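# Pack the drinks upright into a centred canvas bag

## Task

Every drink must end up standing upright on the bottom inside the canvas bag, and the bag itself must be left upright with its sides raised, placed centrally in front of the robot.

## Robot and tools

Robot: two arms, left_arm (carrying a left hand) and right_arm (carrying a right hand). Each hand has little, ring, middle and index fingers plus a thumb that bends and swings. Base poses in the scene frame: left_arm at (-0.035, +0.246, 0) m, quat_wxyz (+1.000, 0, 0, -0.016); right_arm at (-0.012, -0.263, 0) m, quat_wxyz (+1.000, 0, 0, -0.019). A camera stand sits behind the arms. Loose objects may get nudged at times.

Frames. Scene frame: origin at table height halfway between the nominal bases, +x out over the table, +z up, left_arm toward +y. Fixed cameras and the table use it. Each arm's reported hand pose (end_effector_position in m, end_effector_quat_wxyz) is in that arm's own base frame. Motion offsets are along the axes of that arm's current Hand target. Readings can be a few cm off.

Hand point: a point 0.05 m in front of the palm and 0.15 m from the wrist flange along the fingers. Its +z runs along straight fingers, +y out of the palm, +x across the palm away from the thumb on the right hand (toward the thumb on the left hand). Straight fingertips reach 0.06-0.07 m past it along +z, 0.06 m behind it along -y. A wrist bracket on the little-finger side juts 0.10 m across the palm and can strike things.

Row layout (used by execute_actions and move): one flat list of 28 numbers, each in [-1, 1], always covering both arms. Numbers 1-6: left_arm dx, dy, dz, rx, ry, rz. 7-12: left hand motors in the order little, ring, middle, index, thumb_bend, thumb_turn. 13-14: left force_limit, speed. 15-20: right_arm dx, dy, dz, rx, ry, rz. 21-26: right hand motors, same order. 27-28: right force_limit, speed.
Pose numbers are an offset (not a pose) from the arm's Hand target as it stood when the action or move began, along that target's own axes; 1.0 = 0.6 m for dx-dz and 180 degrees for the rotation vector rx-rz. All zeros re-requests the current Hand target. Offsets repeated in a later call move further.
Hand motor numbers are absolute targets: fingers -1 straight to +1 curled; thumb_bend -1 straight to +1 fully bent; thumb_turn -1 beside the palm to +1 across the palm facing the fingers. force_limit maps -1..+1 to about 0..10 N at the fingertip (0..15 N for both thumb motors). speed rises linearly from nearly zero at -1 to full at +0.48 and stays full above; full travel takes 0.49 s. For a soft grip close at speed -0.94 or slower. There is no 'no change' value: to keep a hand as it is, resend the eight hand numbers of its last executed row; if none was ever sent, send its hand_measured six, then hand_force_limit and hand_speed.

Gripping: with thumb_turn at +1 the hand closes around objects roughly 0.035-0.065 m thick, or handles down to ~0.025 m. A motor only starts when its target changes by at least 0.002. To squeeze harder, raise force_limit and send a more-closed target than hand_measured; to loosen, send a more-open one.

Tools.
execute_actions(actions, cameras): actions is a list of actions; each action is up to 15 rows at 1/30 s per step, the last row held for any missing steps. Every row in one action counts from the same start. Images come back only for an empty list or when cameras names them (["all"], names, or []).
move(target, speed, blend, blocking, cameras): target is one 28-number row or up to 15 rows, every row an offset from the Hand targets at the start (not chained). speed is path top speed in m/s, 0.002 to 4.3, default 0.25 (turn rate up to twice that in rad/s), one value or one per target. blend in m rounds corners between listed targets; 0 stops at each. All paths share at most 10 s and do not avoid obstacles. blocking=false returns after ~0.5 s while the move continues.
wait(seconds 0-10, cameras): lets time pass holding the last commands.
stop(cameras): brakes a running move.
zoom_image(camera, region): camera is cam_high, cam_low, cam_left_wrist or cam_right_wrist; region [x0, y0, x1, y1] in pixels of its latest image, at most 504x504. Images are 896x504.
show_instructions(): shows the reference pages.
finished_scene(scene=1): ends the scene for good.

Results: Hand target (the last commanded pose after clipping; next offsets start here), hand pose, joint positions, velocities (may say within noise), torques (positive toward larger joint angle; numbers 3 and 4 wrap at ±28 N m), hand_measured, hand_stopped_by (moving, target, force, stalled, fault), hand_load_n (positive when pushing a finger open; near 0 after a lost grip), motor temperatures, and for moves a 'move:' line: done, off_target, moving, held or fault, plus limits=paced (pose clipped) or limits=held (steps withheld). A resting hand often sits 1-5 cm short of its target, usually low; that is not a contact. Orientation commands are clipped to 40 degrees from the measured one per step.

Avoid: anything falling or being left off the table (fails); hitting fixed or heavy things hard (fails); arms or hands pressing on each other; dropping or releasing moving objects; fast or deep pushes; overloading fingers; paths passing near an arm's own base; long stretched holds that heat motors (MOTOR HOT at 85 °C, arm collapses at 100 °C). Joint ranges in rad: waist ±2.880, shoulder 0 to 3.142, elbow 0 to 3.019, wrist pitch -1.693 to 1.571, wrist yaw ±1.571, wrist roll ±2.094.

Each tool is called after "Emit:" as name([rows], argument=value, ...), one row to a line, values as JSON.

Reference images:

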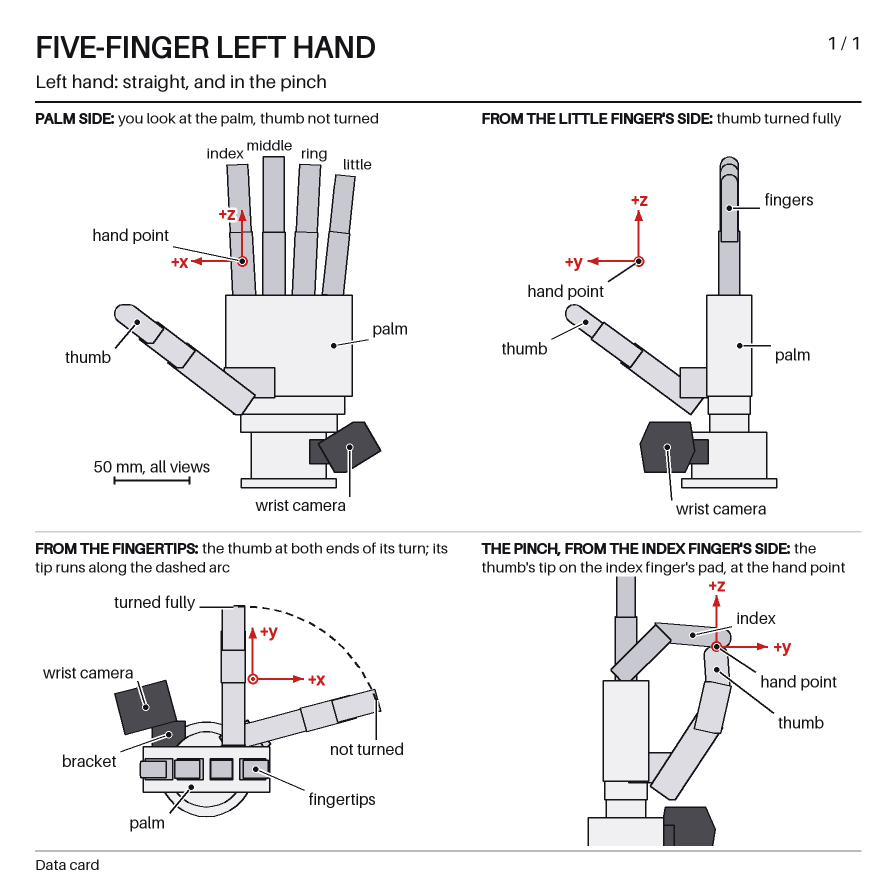

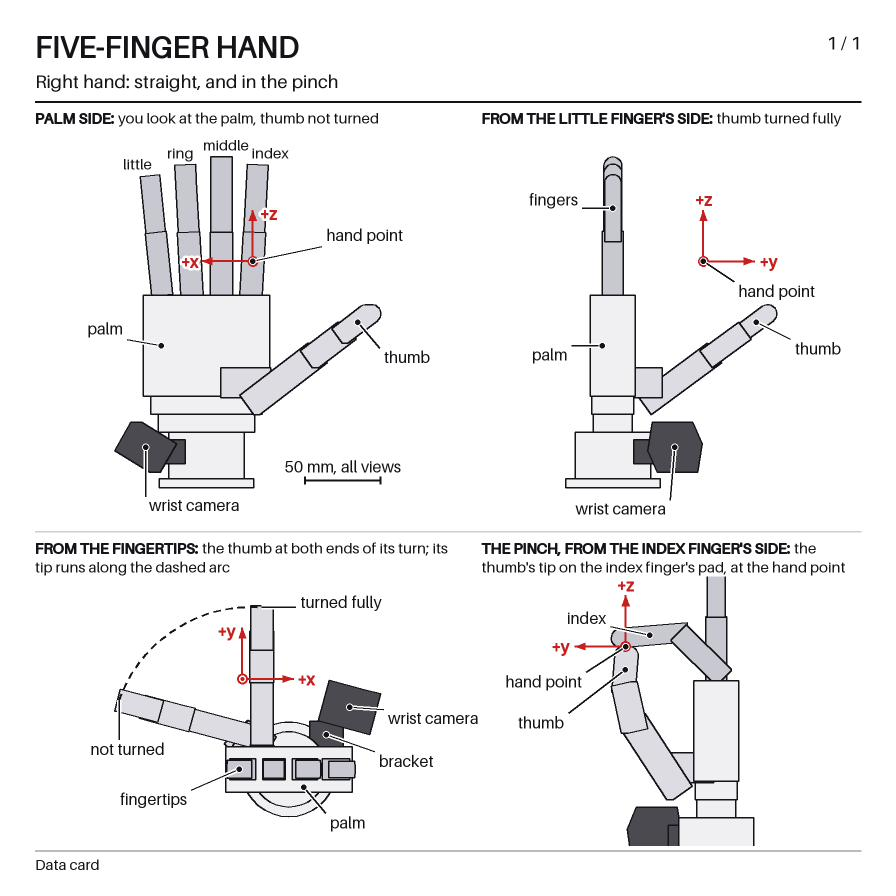

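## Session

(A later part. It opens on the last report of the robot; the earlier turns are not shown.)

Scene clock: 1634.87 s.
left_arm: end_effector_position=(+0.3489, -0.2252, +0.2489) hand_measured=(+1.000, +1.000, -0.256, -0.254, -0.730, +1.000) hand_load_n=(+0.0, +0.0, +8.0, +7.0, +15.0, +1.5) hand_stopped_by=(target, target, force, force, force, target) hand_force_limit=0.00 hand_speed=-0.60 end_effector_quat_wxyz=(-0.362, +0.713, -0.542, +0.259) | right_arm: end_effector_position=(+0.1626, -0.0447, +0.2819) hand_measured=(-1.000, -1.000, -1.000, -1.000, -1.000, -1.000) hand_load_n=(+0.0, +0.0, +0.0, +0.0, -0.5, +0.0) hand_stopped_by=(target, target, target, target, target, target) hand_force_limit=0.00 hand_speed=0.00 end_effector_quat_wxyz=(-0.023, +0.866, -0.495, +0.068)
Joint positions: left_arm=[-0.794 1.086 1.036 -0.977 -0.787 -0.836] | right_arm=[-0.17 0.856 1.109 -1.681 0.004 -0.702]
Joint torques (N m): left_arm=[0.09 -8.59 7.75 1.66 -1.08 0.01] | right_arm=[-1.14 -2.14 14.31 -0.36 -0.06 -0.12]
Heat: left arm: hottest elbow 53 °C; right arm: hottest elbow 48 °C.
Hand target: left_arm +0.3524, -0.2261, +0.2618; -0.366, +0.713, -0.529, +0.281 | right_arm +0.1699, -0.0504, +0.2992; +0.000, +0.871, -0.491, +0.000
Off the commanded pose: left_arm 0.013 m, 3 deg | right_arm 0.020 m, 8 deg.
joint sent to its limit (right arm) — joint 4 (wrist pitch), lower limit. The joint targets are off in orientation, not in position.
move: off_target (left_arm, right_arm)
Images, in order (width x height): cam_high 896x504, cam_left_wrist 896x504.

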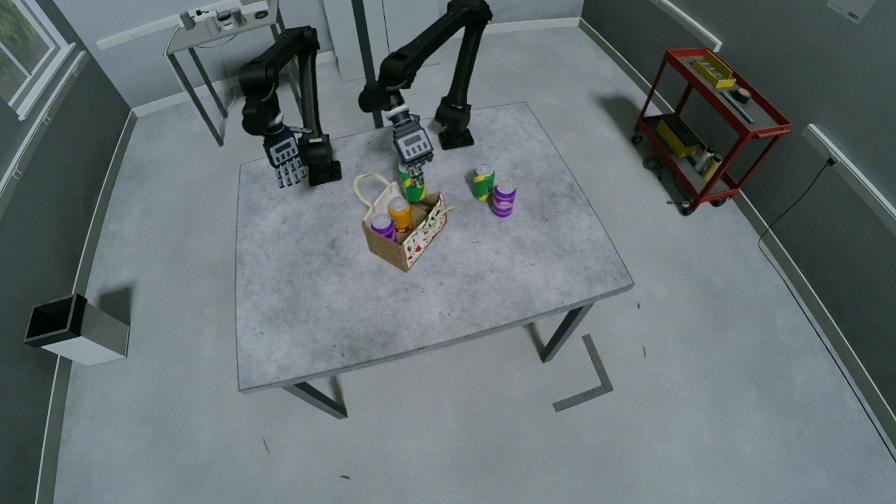

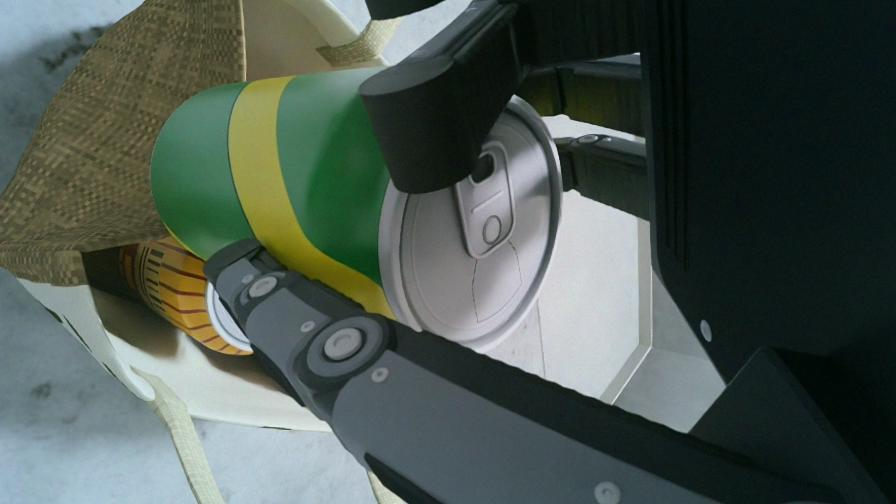

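Emit:
move([
  [0.0033,-0.0065,0.0092,0,0,0,1,1,0.3,0.3,-0.3,1,0,-0.6,0,0,0,0,0,0,-1,-1,-1,-1,-1,-1,0,0],
  [0.0033,0.1762,0.137,0,0,0,1,1,0.3,0.3,-0.3,1,0,-0.6,0,0,0,0,0,0,-1,-1,-1,-1,-1,-1,0,0],
], speed=0.07, cameras=["cam_high","cam_left_wrist"])

Emit:
zoom_image(camera="cam_high", region=[350, 160, 460, 280])

Scene clock: 1663.80 s.
left_arm: end_effector_position=(+0.3534, -0.2263, +0.1355) hand_measured=(+1.000, +1.000, -0.256, -0.254, -0.730, +1.000) hand_load_n=(+0.0, +0.5, +8.5, +6.0, +14.5, -1.0) hand_stopped_by=(target, target, force, force, force, target) hand_force_limit=0.00 hand_speed=-0.60 end_effector_quat_wxyz=(-0.366, +0.709, -0.536, +0.276) | right_arm: end_effector_position=(+0.1626, -0.0447, +0.2819) hand_measured=(-1.000, -1.000, -1.000, -1.000, -1.000, -1.000) hand_load_n=(+0.0, +0.0, +0.0, +0.0, +0.0, +0.0) hand_stopped_by=(target, target, target, target, target, target) hand_force_limit=0.00 hand_speed=0.00 end_effector_quat_wxyz=(-0.023, +0.866, -0.495, +0.068)
Joint positions: left_arm=[-0.793 1.148 0.757 -0.586 -0.796 -0.813] | right_arm=[-0.17 0.856 1.109 -1.681 0.004 -0.702]
Joint torques (N m): left_arm=[0.97 -5.01 6.6 2.17 -0.41 0.03] | right_arm=[-1.03 -2.2 14.3 -0.32 -0.04 -0.11]
Heat: left arm: hottest elbow 50 °C; right arm: hottest elbow 48 °C.
Hand target: left_arm +0.3597, -0.2279, +0.1280; -0.366, +0.713, -0.529, +0.281 | right_arm +0.1699, -0.0504, +0.2992; +0.000, +0.871, -0.491, +0.000
Off the commanded pose: left_arm 0.010 m, 1 deg | right_arm 0.020 m, 8 deg.
joint sent to its limit (right arm) — joint 4 (wrist pitch), lower limit. The joint targets are off in orientation, not in position.
move: off_target (right_arm)
Images, in order (width x height): cam_high 896x504, cam_left_wrist 896x504.

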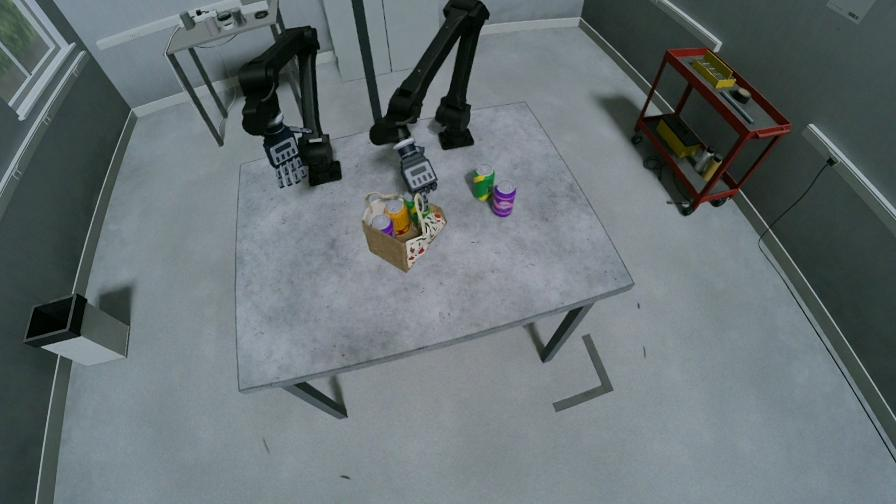

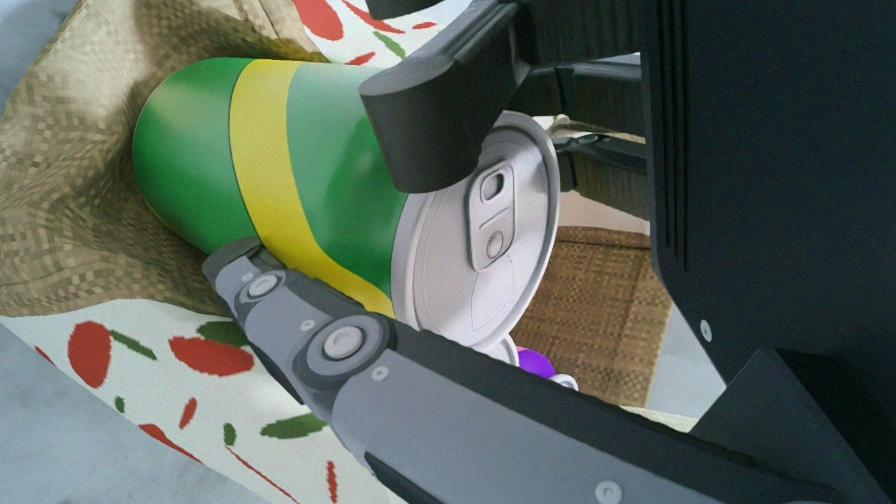

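Scaled by 4.200.

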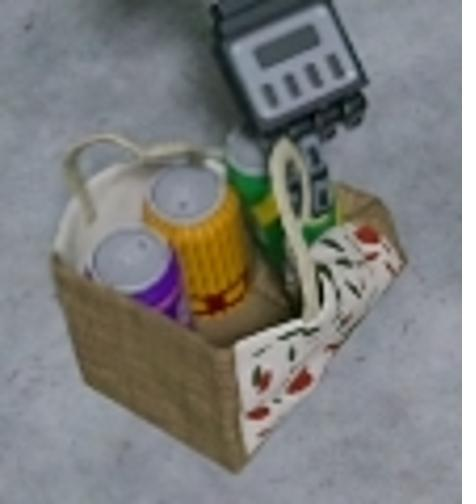

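Emit:
move(target=[0,-0.1775,-0.1243,0,0,0,1,1,0.3,0.3,-0.3,1,0,-0.6,0,0,0,0,0,0,-1,-1,-1,-1,-1,-1,0,0], speed=0.1, cameras=["cam_high","cam_left_wrist"])

Emit:
zoom_image(camera="cam_high", region=[350, 160, 460, 280])

Scene clock: 1674.07 s.
left_arm: end_effector_position=(+0.3413, -0.2155, +0.2089) hand_measured=(+1.000, +1.000, -0.256, -0.254, -0.730, +1.000) hand_load_n=(+0.0, +0.0, +7.5, +6.5, +14.5, +0.5) hand_stopped_by=(target, target, force, force, force, target) hand_force_limit=0.00 hand_speed=-0.60 end_effector_quat_wxyz=(-0.368, +0.705, -0.557, +0.238) | right_arm: end_effector_position=(+0.1626, -0.0447, +0.2819) hand_measured=(-1.000, -1.000, -1.000, -1.000, -1.000, -1.000) hand_load_n=(+0.0, +0.0, +0.0, +0.0, +0.0, +0.0) hand_stopped_by=(target, target, target, target, target, target) hand_force_limit=0.00 hand_speed=0.00 end_effector_quat_wxyz=(-0.023, +0.866, -0.495, +0.068)
Joint positions: left_arm=[-0.793 1.09 0.945 -0.918 -0.79 -0.811] | right_arm=[-0.17 0.856 1.109 -1.681 0.004 -0.702]
Joint torques (N m): left_arm=[1.2 -8.53 13.87 0.4 -0.65 0.08] | right_arm=[-1.2 -2.02 14.3 -0.35 -0.04 -0.12]
Heat: left arm: hottest elbow 50 °C; right arm: hottest elbow 48 °C.
Hand target: left_arm +0.3593, -0.2262, +0.2581; -0.366, +0.713, -0.529, +0.281 | right_arm +0.1699, -0.0504, +0.2992; +0.000, +0.871, -0.491, +0.000
Off the commanded pose: left_arm 0.053 m, 6 deg | right_arm 0.020 m, 8 deg.
joint sent to its limit (right arm) — joint 4 (wrist pitch), lower limit. The joint targets are off in orientation, not in position.
move: off_target (left_arm, right_arm)
Images, in order (width x height): cam_high 896x504, cam_left_wrist 896x504.

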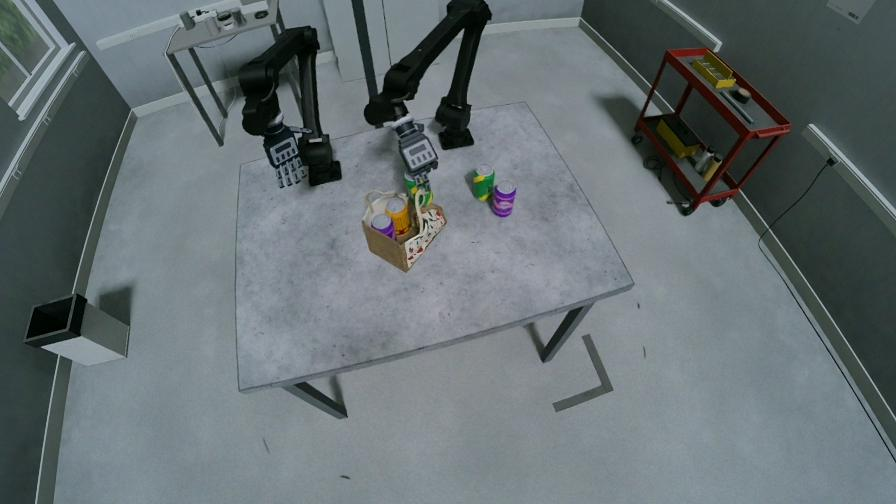

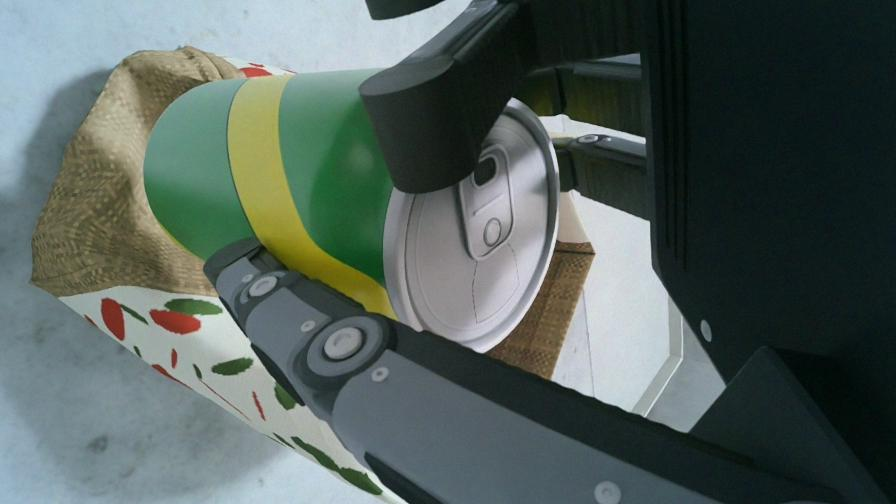

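Scaled by 4.200.

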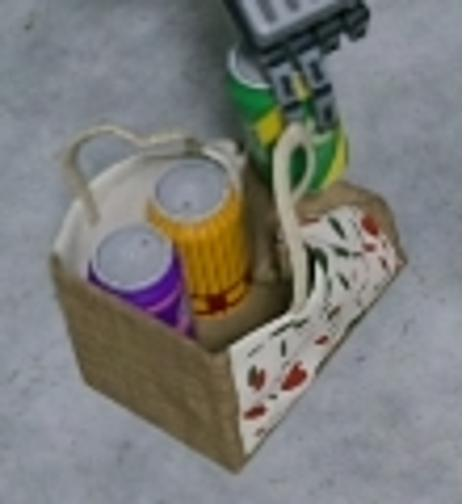

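Emit:
move(target=[0,-0.15,-0.105,0,0,0,1,1,0.3,0.3,-0.3,1,0,-0.6,0,0,0,0,0,0,-1,-1,-1,-1,-1,-1,0,0], speed=0.15, cameras=["cam_high","cam_low","cam_left_wrist"])

Emit:
zoom_image(camera="cam_high", region=[350, 160, 460, 280])

Scene clock: 1683.00 s.
left_arm: end_effector_position=(+0.3461, -0.2206, +0.3250) hand_measured=(+1.000, +1.000, -0.256, -0.254, -0.730, +1.000) hand_load_n=(+0.0, +0.0, +7.0, +6.5, +14.5, +1.0) hand_stopped_by=(target, target, force, force, force, target) hand_force_limit=0.00 hand_speed=-0.60 end_effector_quat_wxyz=(-0.367, +0.705, -0.554, +0.246) | right_arm: end_effector_position=(+0.1626, -0.0447, +0.2819) hand_measured=(-1.000, -1.000, -1.000, -1.000, -1.000, -1.000) hand_load_n=(+0.0, +0.0, +0.0, +0.0, +0.0, +0.0) hand_stopped_by=(target, target, target, target, target, target) hand_force_limit=0.00 hand_speed=0.00 end_effector_quat_wxyz=(-0.023, +0.866, -0.495, +0.068)
Joint positions: left_arm=[-0.792 1.099 1.251 -1.197 -0.788 -0.808] | right_arm=[-0.17 0.856 1.109 -1.681 0.004 -0.702]
Joint torques (N m): left_arm=[1.38 -7.41 13.9 0.43 -0.62 0.06] | right_arm=[-1.03 -2.26 14.3 -0.35 -0.04 -0.12]
Heat: left arm: hottest elbow 51 °C; right arm: hottest elbow 48 °C.
Hand target: left_arm +0.3590, -0.2248, +0.3679; -0.366, +0.713, -0.529, +0.281 | right_arm +0.1699, -0.0504, +0.2992; +0.000, +0.871, -0.491, +0.000
Off the commanded pose: left_arm 0.045 m, 5 deg | right_arm 0.020 m, 8 deg.
joint sent to its limit (right arm) — joint 4 (wrist pitch), lower limit. The joint targets are off in orientation, not in position.
move: off_target (left_arm, right_arm)
Images, in order (width x height): cam_high 896x504, cam_low 896x504, cam_left_wrist 896x504.

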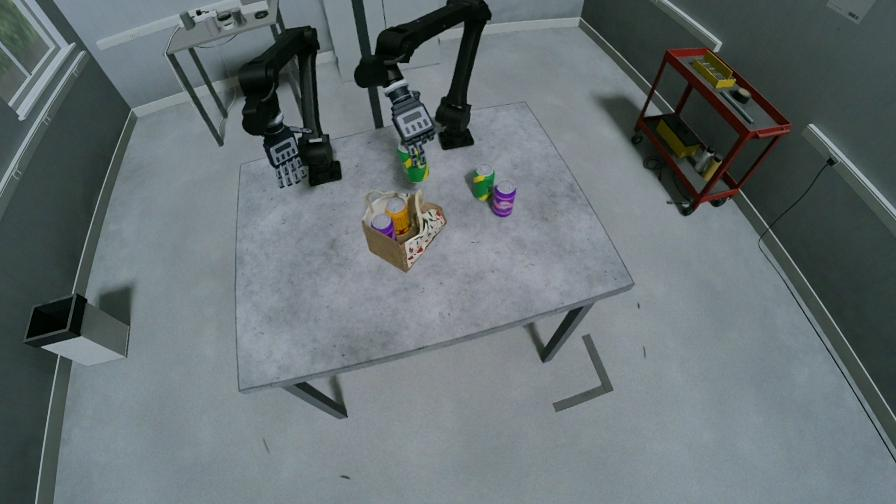

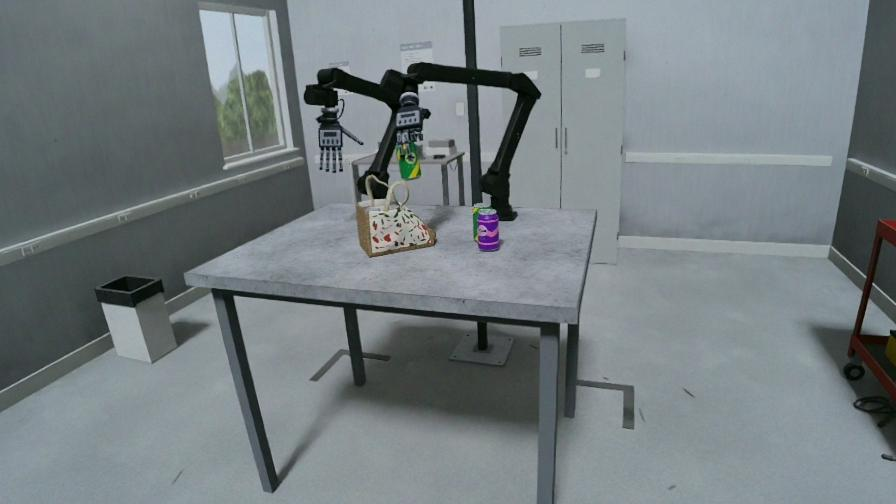

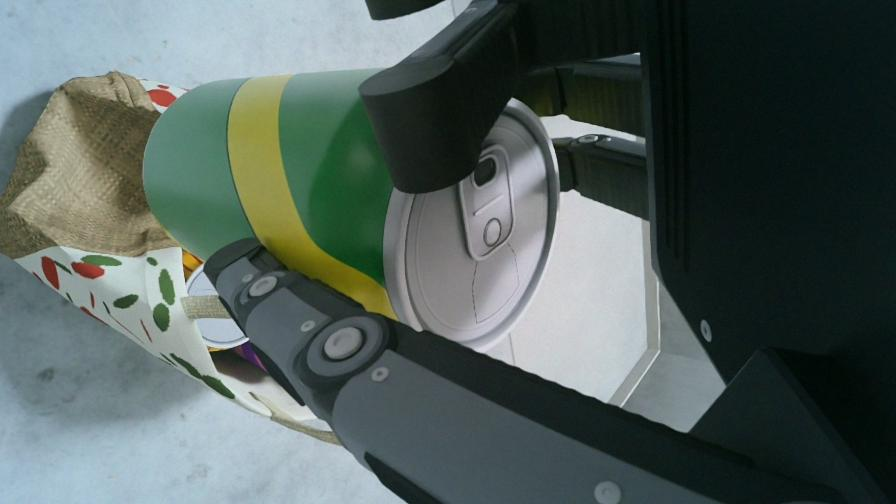

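Scaled by 4.200.

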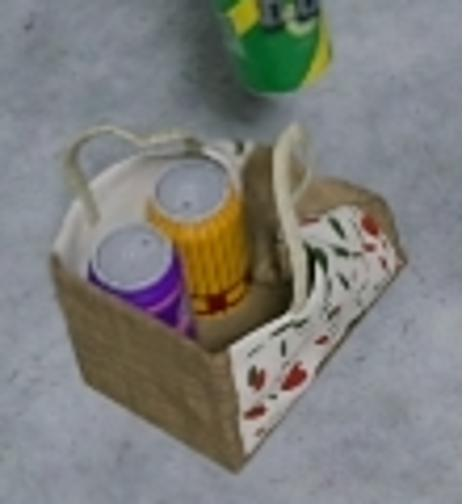

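Emit:
move([
  [-0.241,-0.1245,0.172,-0.014,0.0351,0.0295,1,1,0.3,0.3,-0.3,1,0,-0.6,0,0,0,0,0,0,-1,-1,-1,-1,-1,-1,0,0],
  [-0.39,0.0592,0.4032,-0.028,0.0702,0.0589,1,1,0.3,0.3,-0.3,1,0,-0.6,0,0,0,0,0,0,-1,-1,-1,-1,-1,-1,0,0],
  [-0.39,0.1753,0.4845,-0.028,0.0702,0.0589,1,1,0.3,0.3,-0.3,1,0,-0.6,0,0,0,0,0,0,-1,-1,-1,-1,-1,-1,0,0],
], speed=[0.25,0.2,0.08], blend=[0.05,0.02,0], cameras=["cam_high","cam_left_wrist"])

Scene clock: 1715.47 s.
left_arm: end_effector_position=(+0.4566, +0.0440, +0.1103) hand_measured=(+1.000, +1.000, -0.256, -0.254, -0.730, +1.000) hand_load_n=(+0.0, +0.0, +7.0, +6.5, +14.5, +0.5) hand_stopped_by=(target, target, force, force, force, target) hand_force_limit=0.00 hand_speed=-0.60 end_effector_quat_wxyz=(-0.289, +0.646, -0.645, +0.289) | right_arm: end_effector_position=(+0.1626, -0.0447, +0.2819) hand_measured=(-1.000, -1.000, -1.000, -1.000, -1.000, -1.000) hand_load_n=(+0.0, +0.0, +0.0, +0.0, +0.0, +0.0) hand_stopped_by=(target, target, target, target, target, target) hand_force_limit=0.00 hand_speed=0.00 end_effector_quat_wxyz=(-0.023, +0.866, -0.495, +0.068)
Joint positions: left_arm=[0.21 1.249 0.768 -0.259 0.155 0.14] | right_arm=[-0.17 0.856 1.109 -1.681 0.004 -0.702]
Joint torques (N m): left_arm=[0.79 -7.94 7.15 2.56 0.31 0.08] | right_arm=[-1.03 -2.26 14.28 -0.35 -0.05 -0.11]
Motor temperatures (°C): left_arm=[28 31 58 28 29 25] | right_arm=[26 30 49 25 27 27]
Heat: left arm: hottest elbow 58 °C; right arm: hottest elbow 49 °C.
Hand target: left_arm +0.4639, +0.0466, +0.1116; -0.298, +0.641, -0.641, +0.299 | right_arm +0.1699, -0.0504, +0.2992; +0.000, +0.871, -0.491, +0.000
Off the commanded pose: left_arm 0.008 m, 2 deg | right_arm 0.020 m, 8 deg.
joint sent to its limit (right arm) — joint 4 (wrist pitch), lower limit. The joint targets are off in orientation, not in position.
move: off_target (right_arm)
Images, in order (width x height): cam_high 896x504, cam_left_wrist 896x504.

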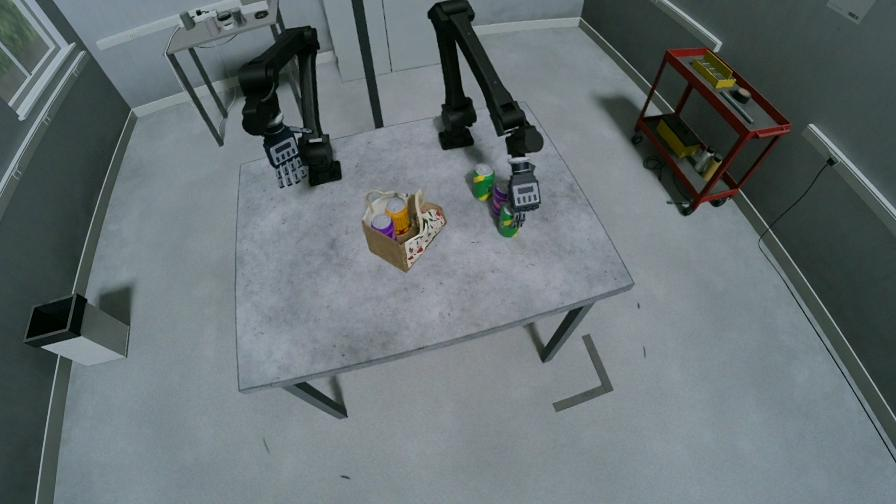

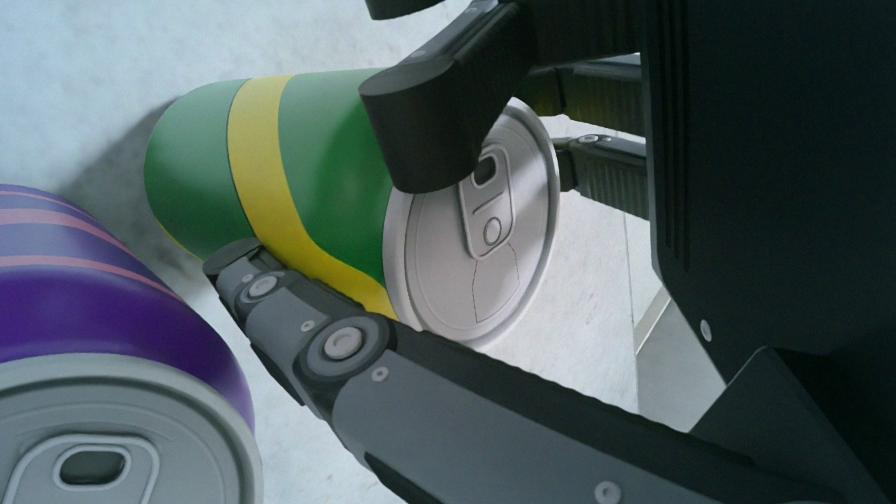

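Emit:
move([
  [0,0.0077,0.0064,0,0,0,1,1,0.3,0.3,-0.3,1,0,-0.6,0,0,0,0,0,0,-1,-1,-1,-1,-1,-1,0,0],
  [0,0.0077,0.0064,0,0,0,1,1,-0.5,-0.5,-0.9,1,0,-0.3,0,0,0,0,0,0,-1,-1,-1,-1,-1,-1,0,0],
  [0,-0.217,-0.182,0,0,0,1,1,-0.5,-0.5,-0.9,1,0,-0.3,0,0,0,0,0,0,-1,-1,-1,-1,-1,-1,0,0],
], speed=[0.05,0.05,0.15], cameras=["cam_high","cam_left_wrist"])

Scene clock: 1727.40 s.
left_arm: end_effector_position=(+0.4526, +0.0422, +0.2502) hand_measured=(+1.000, +1.000, -0.500, -0.500, -0.900, +1.000) hand_load_n=(+0.0, +0.0, +0.0, +0.0, +0.0, +0.5) hand_stopped_by=(target, target, target, target, target, target) hand_force_limit=0.00 hand_speed=-0.30 end_effector_quat_wxyz=(-0.278, +0.653, -0.644, +0.285) | right_arm: end_effector_position=(+0.1626, -0.0447, +0.2819) hand_measured=(-1.000, -1.000, -1.000, -1.000, -1.000, -1.000) hand_load_n=(+0.0, +0.0, +0.0, +0.0, -0.5, +0.5) hand_stopped_by=(target, target, target, target, target, target) hand_force_limit=0.00 hand_speed=0.00 end_effector_quat_wxyz=(-0.023, +0.866, -0.495, +0.068)
Joint positions: left_arm=[0.21 1.138 1.072 -0.697 0.157 0.129] | right_arm=[-0.17 0.856 1.109 -1.681 0.004 -0.702]
Joint torques (N m): left_arm=[0.85 -8.41 12.6 0.65 0.29 0.09] | right_arm=[-1.14 -2.2 14.3 -0.35 -0.05 -0.11]
Motor temperatures (°C): left_arm=[28 31 55 28 28 25] | right_arm=[26 30 49 25 27 27]
Heat: left arm: hottest elbow 55 °C; right arm: hottest elbow 49 °C.
Hand target: left_arm +0.4640, +0.0467, +0.2816; -0.298, +0.641, -0.641, +0.299 | right_arm +0.1699, -0.0504, +0.2992; +0.000, +0.871, -0.491, +0.000
Off the commanded pose: left_arm 0.034 m, 3 deg | right_arm 0.020 m, 8 deg.
joint sent to its limit (right arm) — joint 4 (wrist pitch), lower limit. The joint targets are off in orientation, not in position.
move: off_target (left_arm, right_arm)
Images, in order (width x height): cam_high 896x504, cam_left_wrist 896x504.

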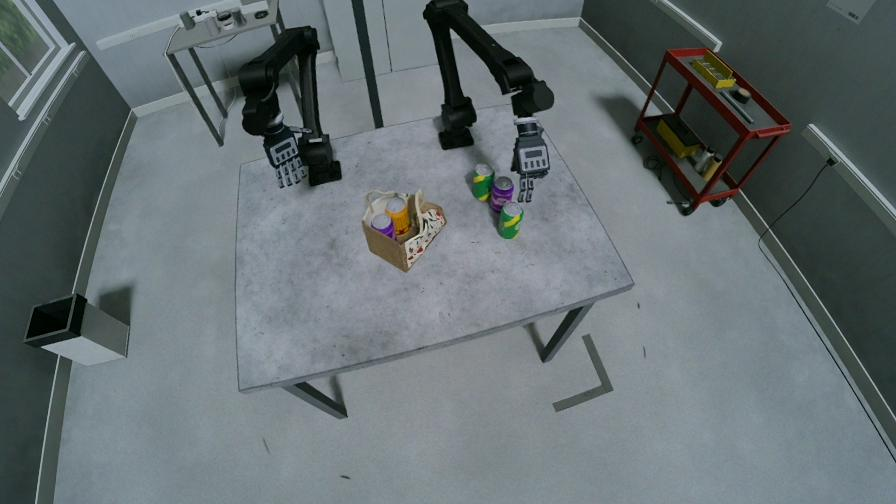

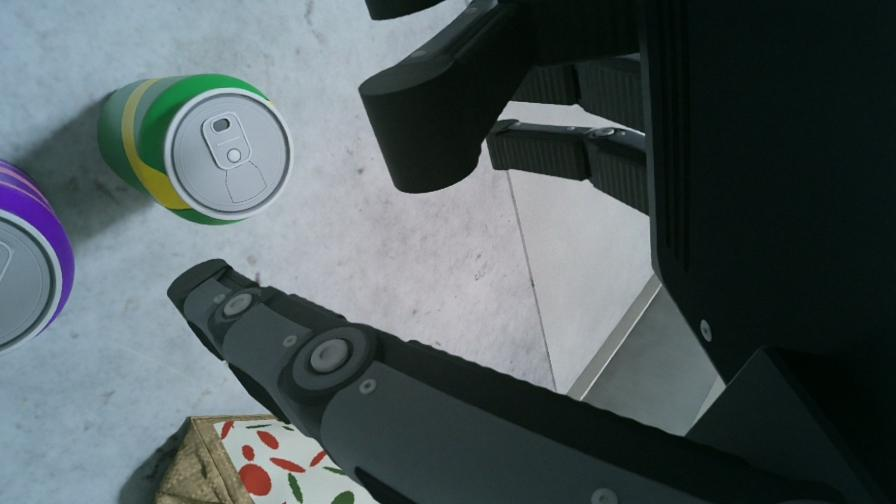

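Emit:
move(target=[0,0,0,0,0,0,1,1,-0.5,-0.5,-0.9,1,0,-0.3,-0.2972,-0.432,-0.0167,0,0,-0.0733,-1,-1,-1,-1,-1,-1,0,0], speed=0.3, cameras=["cam_high","cam_left_wrist","cam_right_wrist"])

Emit:
zoom_image(camera="cam_high", region=[350, 160, 460, 280])

Scene clock: 1765.63 s.
left_arm: end_effector_position=(+0.4526, +0.0422, +0.2502) hand_measured=(+1.000, +1.000, -0.500, -0.500, -0.900, +1.000) hand_load_n=(+0.0, +0.0, +0.0, +0.0, +0.0, +0.0) hand_stopped_by=(target, target, target, target, target, target) hand_force_limit=0.00 hand_speed=-0.30 end_effector_quat_wxyz=(-0.278, +0.653, -0.644, +0.285) | right_arm: end_effector_position=(+0.2924, +0.2257, +0.2969) hand_measured=(-1.000, -1.000, -1.000, -1.000, -1.000, -1.000) hand_load_n=(+0.0, +0.0, +0.0, +0.0, +0.0, +0.0) hand_stopped_by=(target, target, target, target, target, target) hand_force_limit=0.00 hand_speed=0.00 end_effector_quat_wxyz=(-0.011, +0.924, -0.382, +0.009)
Joint positions: left_arm=[0.21 1.138 1.072 -0.697 0.157 0.129] | right_arm=[0.607 1.461 1.599 -1.681 0.003 -0.18]
Joint torques (N m): left_arm=[0.85 -8.47 12.62 0.61 0.29 0.09] | right_arm=[0.44 -10.99 14.32 -0.61 -0.08 0.1]
Motor temperatures (°C): left_arm=[28 31 59 28 28 25] | right_arm=[26 30 49 25 27 27]
Heat: left arm: hottest elbow 59 °C; right arm: hottest elbow 49 °C.
Hand target: left_arm +0.4640, +0.0467, +0.2816; -0.298, +0.641, -0.641, +0.299 | right_arm +0.2993, +0.2364, +0.3095; -0.001, +0.922, -0.388, +0.000
Off the commanded pose: left_arm 0.034 m, 3 deg | right_arm 0.018 m, 2 deg.
joint sent to its limit (right arm) — joint 4 (wrist pitch), lower limit. The joint targets are off in orientation, not in position.
move: off_target (left_arm, right_arm)
Images, in order (width x height): cam_high 896x504, cam_left_wrist 896x504, cam_right_wrist 896x504.

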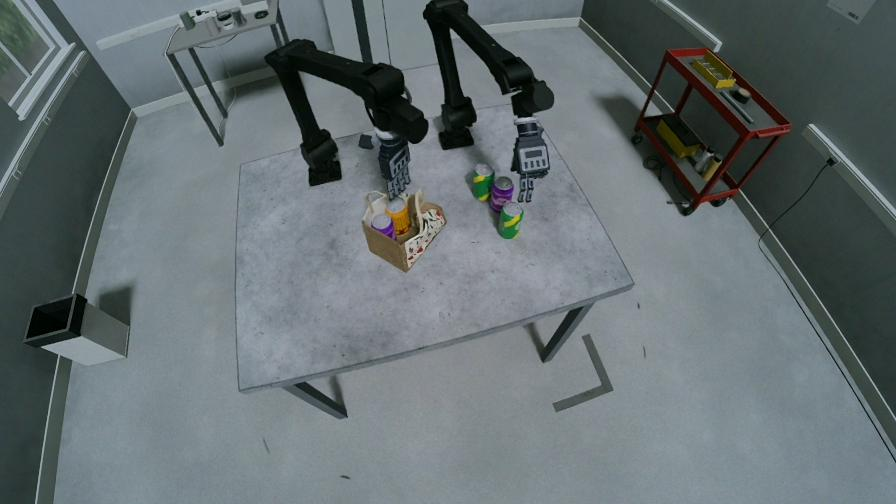

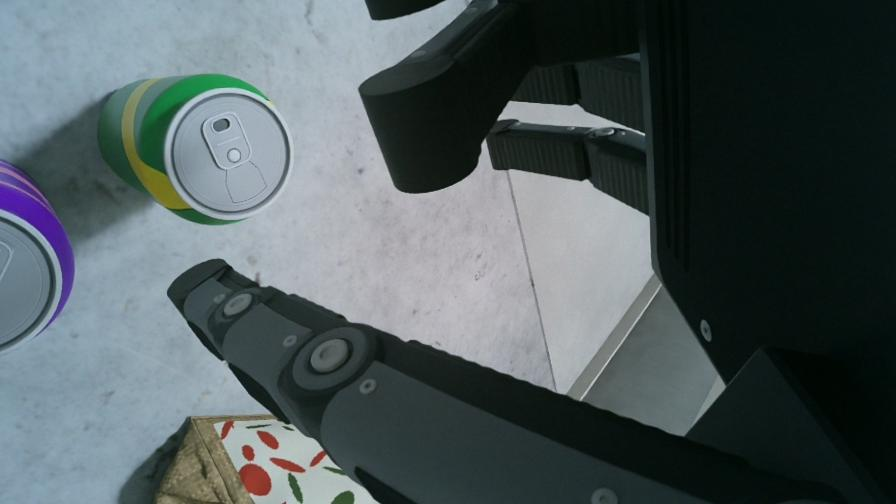

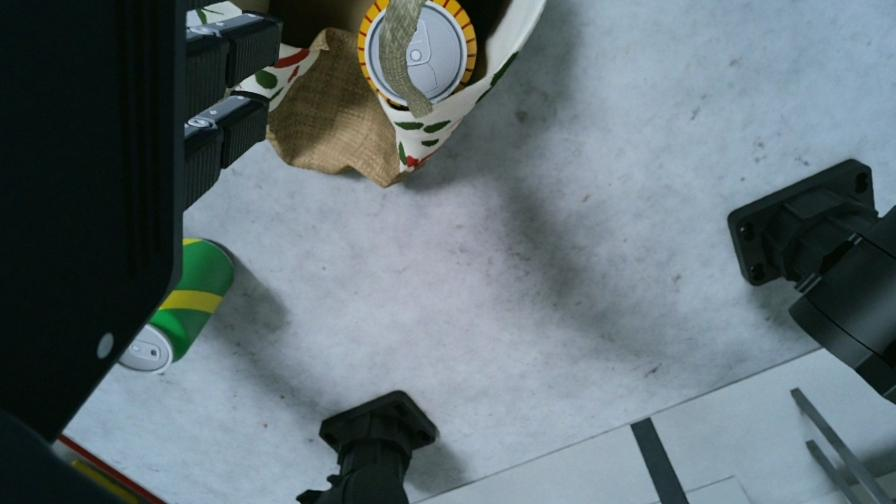

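Scaled by 4.200.

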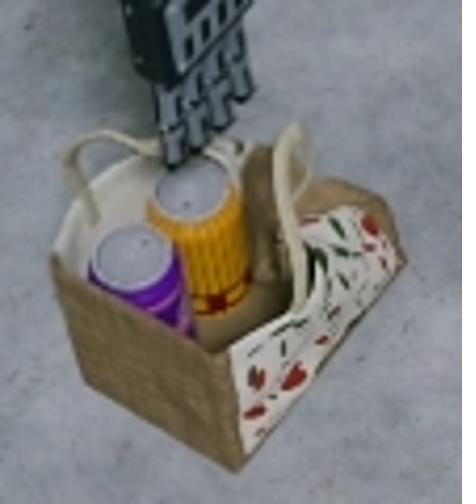

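Emit:
zoom_image(camera="cam_right_wrist", region=[180, 0, 580, 225])

Scaled by 1.260.

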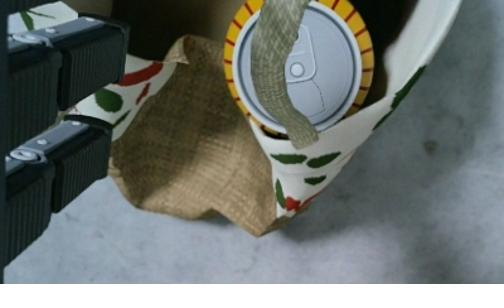

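Emit:
move([
  [0,0,0,0,0,0,1,1,-0.5,-0.5,-0.9,1,0,-0.3,0.0333,-0.0167,0,0,0,0,-1,-1,-1,-1,-1,-1,0,0],
  [0,0,0,0,0,0,1,1,-0.5,-0.5,-0.9,1,0,-0.3,0.0333,-0.0167,0.2,0,0,0,-1,-1,-1,-1,-1,-1,0,0],
], speed=[0.2,0.12], cameras=["cam_high","cam_left_wrist","cam_right_wrist"])

Emit:
zoom_image(camera="cam_high", region=[350, 160, 460, 280])

Scene clock: 1806.43 s.
left_arm: end_effector_position=(+0.4526, +0.0422, +0.2502) hand_measured=(+1.000, +1.000, -0.500, -0.500, -0.900, +1.000) hand_load_n=(+0.0, +0.5, +0.0, +0.0, +0.0, +0.0) hand_stopped_by=(target, target, target, target, target, target) hand_force_limit=0.00 hand_speed=-0.30 end_effector_quat_wxyz=(-0.278, +0.653, -0.644, +0.285) | right_arm: end_effector_position=(+0.3122, +0.2289, +0.1963) hand_measured=(-1.000, -1.000, -1.000, -1.000, -1.000, -1.000) hand_load_n=(+0.0, +0.0, +0.5, +0.0, +0.0, +0.0) hand_stopped_by=(target, target, target, target, target, target) hand_force_limit=0.00 hand_speed=0.00 end_effector_quat_wxyz=(+0.004, +0.920, -0.391, -0.001)
Joint positions: left_arm=[0.21 1.138 1.072 -0.697 0.157 0.129] | right_arm=[0.585 1.531 1.406 -1.454 0.003 -0.182]
Joint torques (N m): left_arm=[0.97 -8.53 12.59 0.58 0.29 0.08] | right_arm=[-1.03 -11.75 9.74 0.47 0.09 -0.11]
Motor temperatures (°C): left_arm=[28 31 61 28 27 25] | right_arm=[26 31 47 25 27 27]
Heat: left arm: hottest elbow 61 °C; right arm: hottest elbow 47 °C.
Hand target: left_arm +0.4640, +0.0467, +0.2816; -0.298, +0.641, -0.641, +0.299 | right_arm +0.3205, +0.2292, +0.1895; +0.000, +0.922, -0.388, +0.000
Off the commanded pose: left_arm 0.034 m, 3 deg | right_arm 0.011 m, 1 deg.
move: off_target (left_arm, right_arm)
Images, in order (width x height): cam_high 896x504, cam_left_wrist 896x504, cam_right_wrist 896x504.

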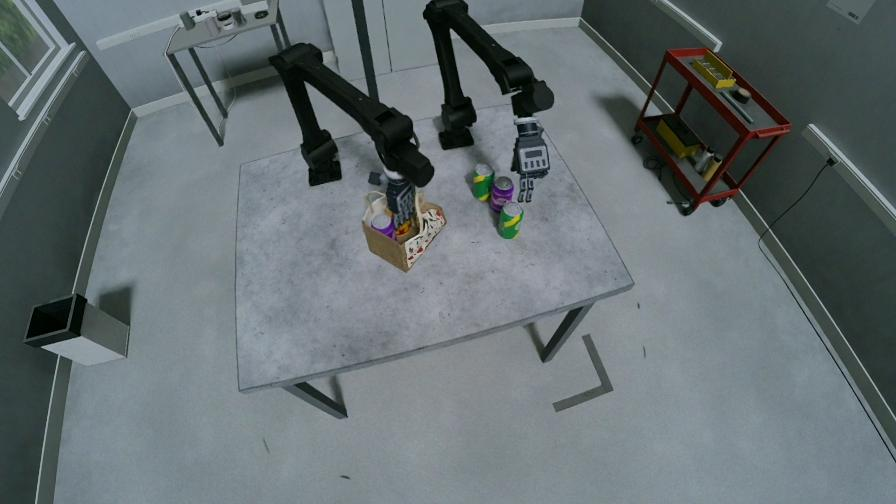

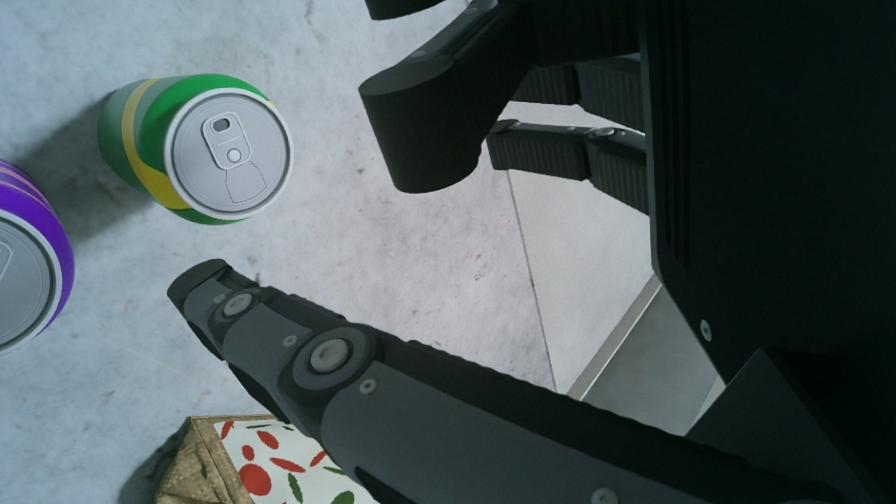

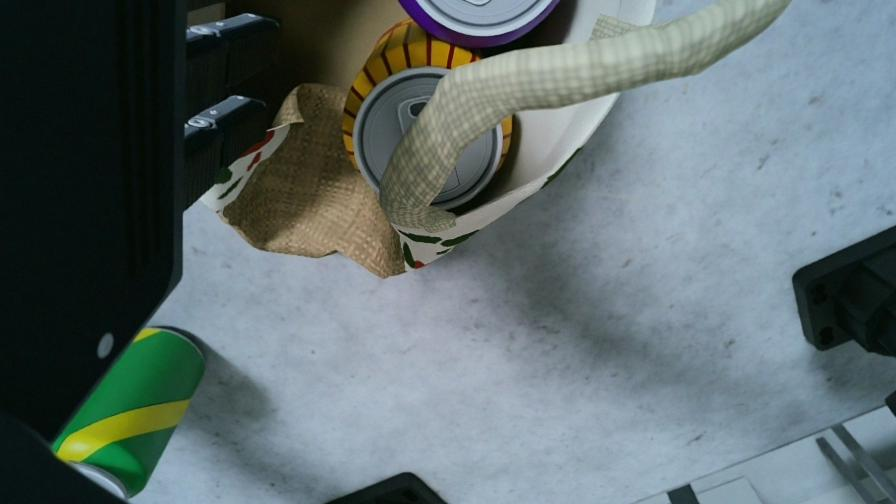

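Scaled by 4.200.

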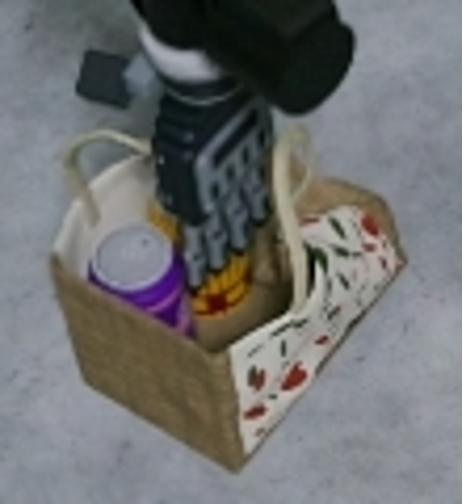

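Emit:
move([
  [0,0,0,0,0,0,1,1,-0.5,-0.5,-0.9,1,0,-0.3,0.0133,0,0,0,0,0,-1,-1,-1,-1,-1,-1,0,0],
  [0,0,0,0,0,0,1,1,-0.5,-0.5,-0.9,1,0,-0.3,0.0133,0,0.14,0,0,0,-1,-1,-1,-1,-1,-1,0,0],
  [0,0,0,0,0,0,1,1,-0.5,-0.5,-0.9,1,0,-0.3,-0.12,0,0.14,0,0,0,-1,-1,-1,-1,-1,-1,0,0],
], speed=[0.1,0.1,0.08], cameras=["cam_high","cam_left_wrist","cam_right_wrist"])

Emit:
zoom_image(camera="cam_high", region=[350, 160, 460, 280])

Scene clock: 1828.80 s.
left_arm: end_effector_position=(+0.4526, +0.0422, +0.2502) hand_measured=(+1.000, +1.000, -0.500, -0.500, -0.900, +1.000) hand_load_n=(+0.0, +0.0, +0.0, +0.0, +0.0, +0.0) hand_stopped_by=(target, target, target, target, target, target) hand_force_limit=0.00 hand_speed=-0.30 end_effector_quat_wxyz=(-0.278, +0.653, -0.644, +0.285) | right_arm: end_effector_position=(+0.2761, +0.2664, +0.1050) hand_measured=(-1.000, -1.000, -1.000, -1.000, -1.000, -1.000) hand_load_n=(+0.0, +0.0, +0.0, +0.0, +0.0, +0.0) hand_stopped_by=(target, target, target, target, target, target) hand_force_limit=0.00 hand_speed=0.00 end_effector_quat_wxyz=(+0.017, +0.921, -0.389, +0.002)
Joint positions: left_arm=[0.21 1.138 1.072 -0.697 0.157 0.129] | right_arm=[0.708 1.587 1.222 -1.234 0.019 -0.062]
Joint torques (N m): left_arm=[0.85 -8.47 12.6 0.62 0.29 0.09] | right_arm=[2.26 -14.04 8.66 0.53 -0.63 0.13]
Motor temperatures (°C): left_arm=[28 31 62 28 27 25] | right_arm=[26 32 46 25 27 27]
Heat: left arm: hottest elbow 62 °C; right arm: hottest elbow 46 °C.
Hand target: left_arm +0.4640, +0.0467, +0.2816; -0.298, +0.641, -0.641, +0.299 | right_arm +0.2701, +0.2806, +0.1055; +0.000, +0.922, -0.388, +0.000
Off the commanded pose: left_arm 0.034 m, 3 deg | right_arm 0.016 m, 2 deg.
move: off_target (left_arm, right_arm)
Images, in order (width x height): cam_high 896x504, cam_left_wrist 896x504, cam_right_wrist 896x504.

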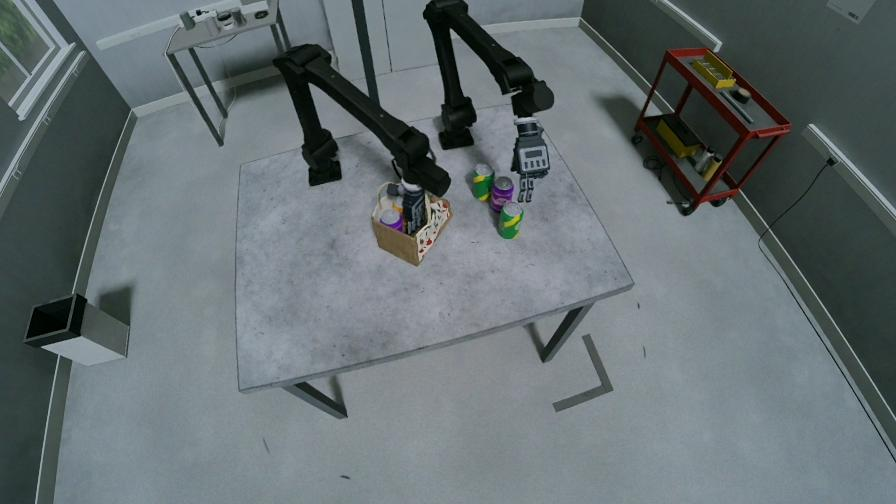

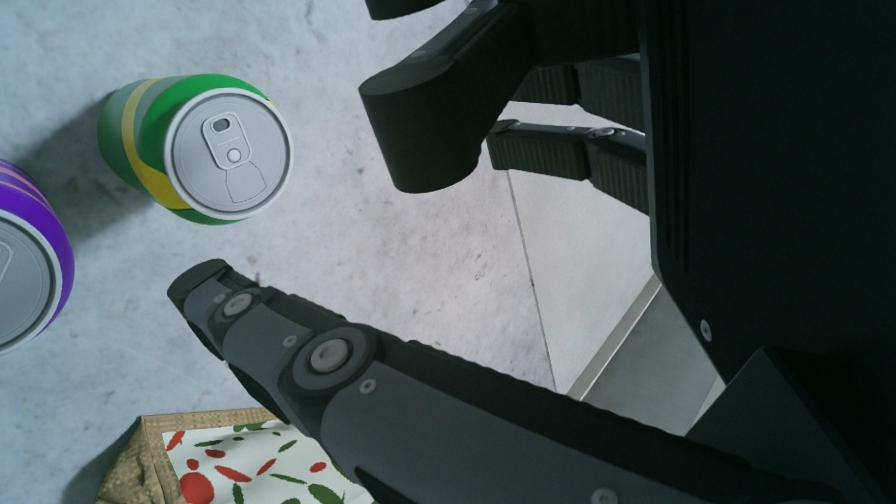

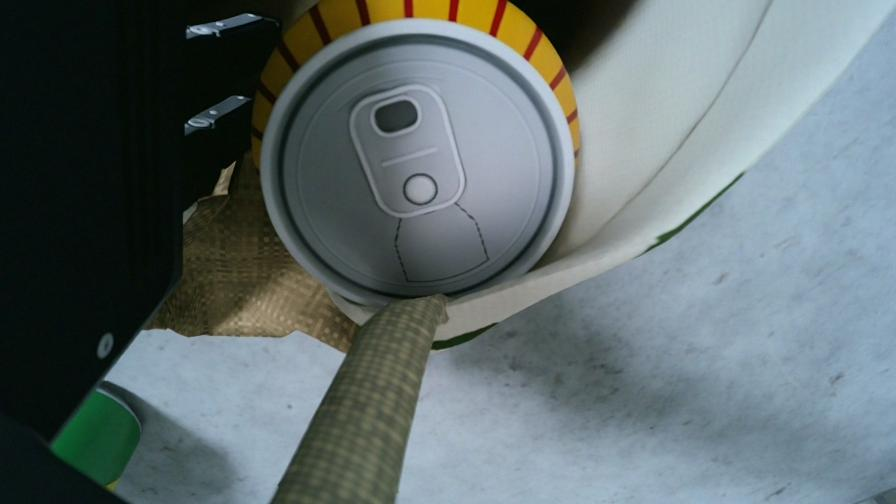

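Scaled by 4.200.

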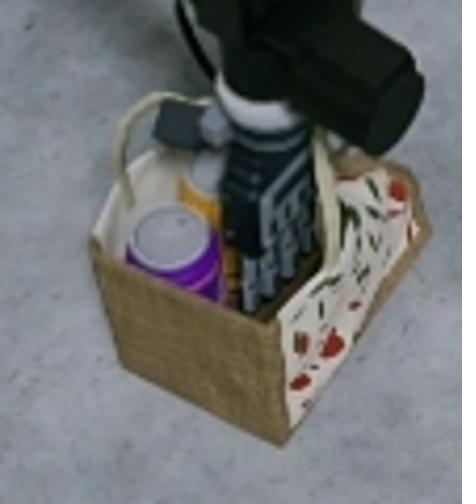

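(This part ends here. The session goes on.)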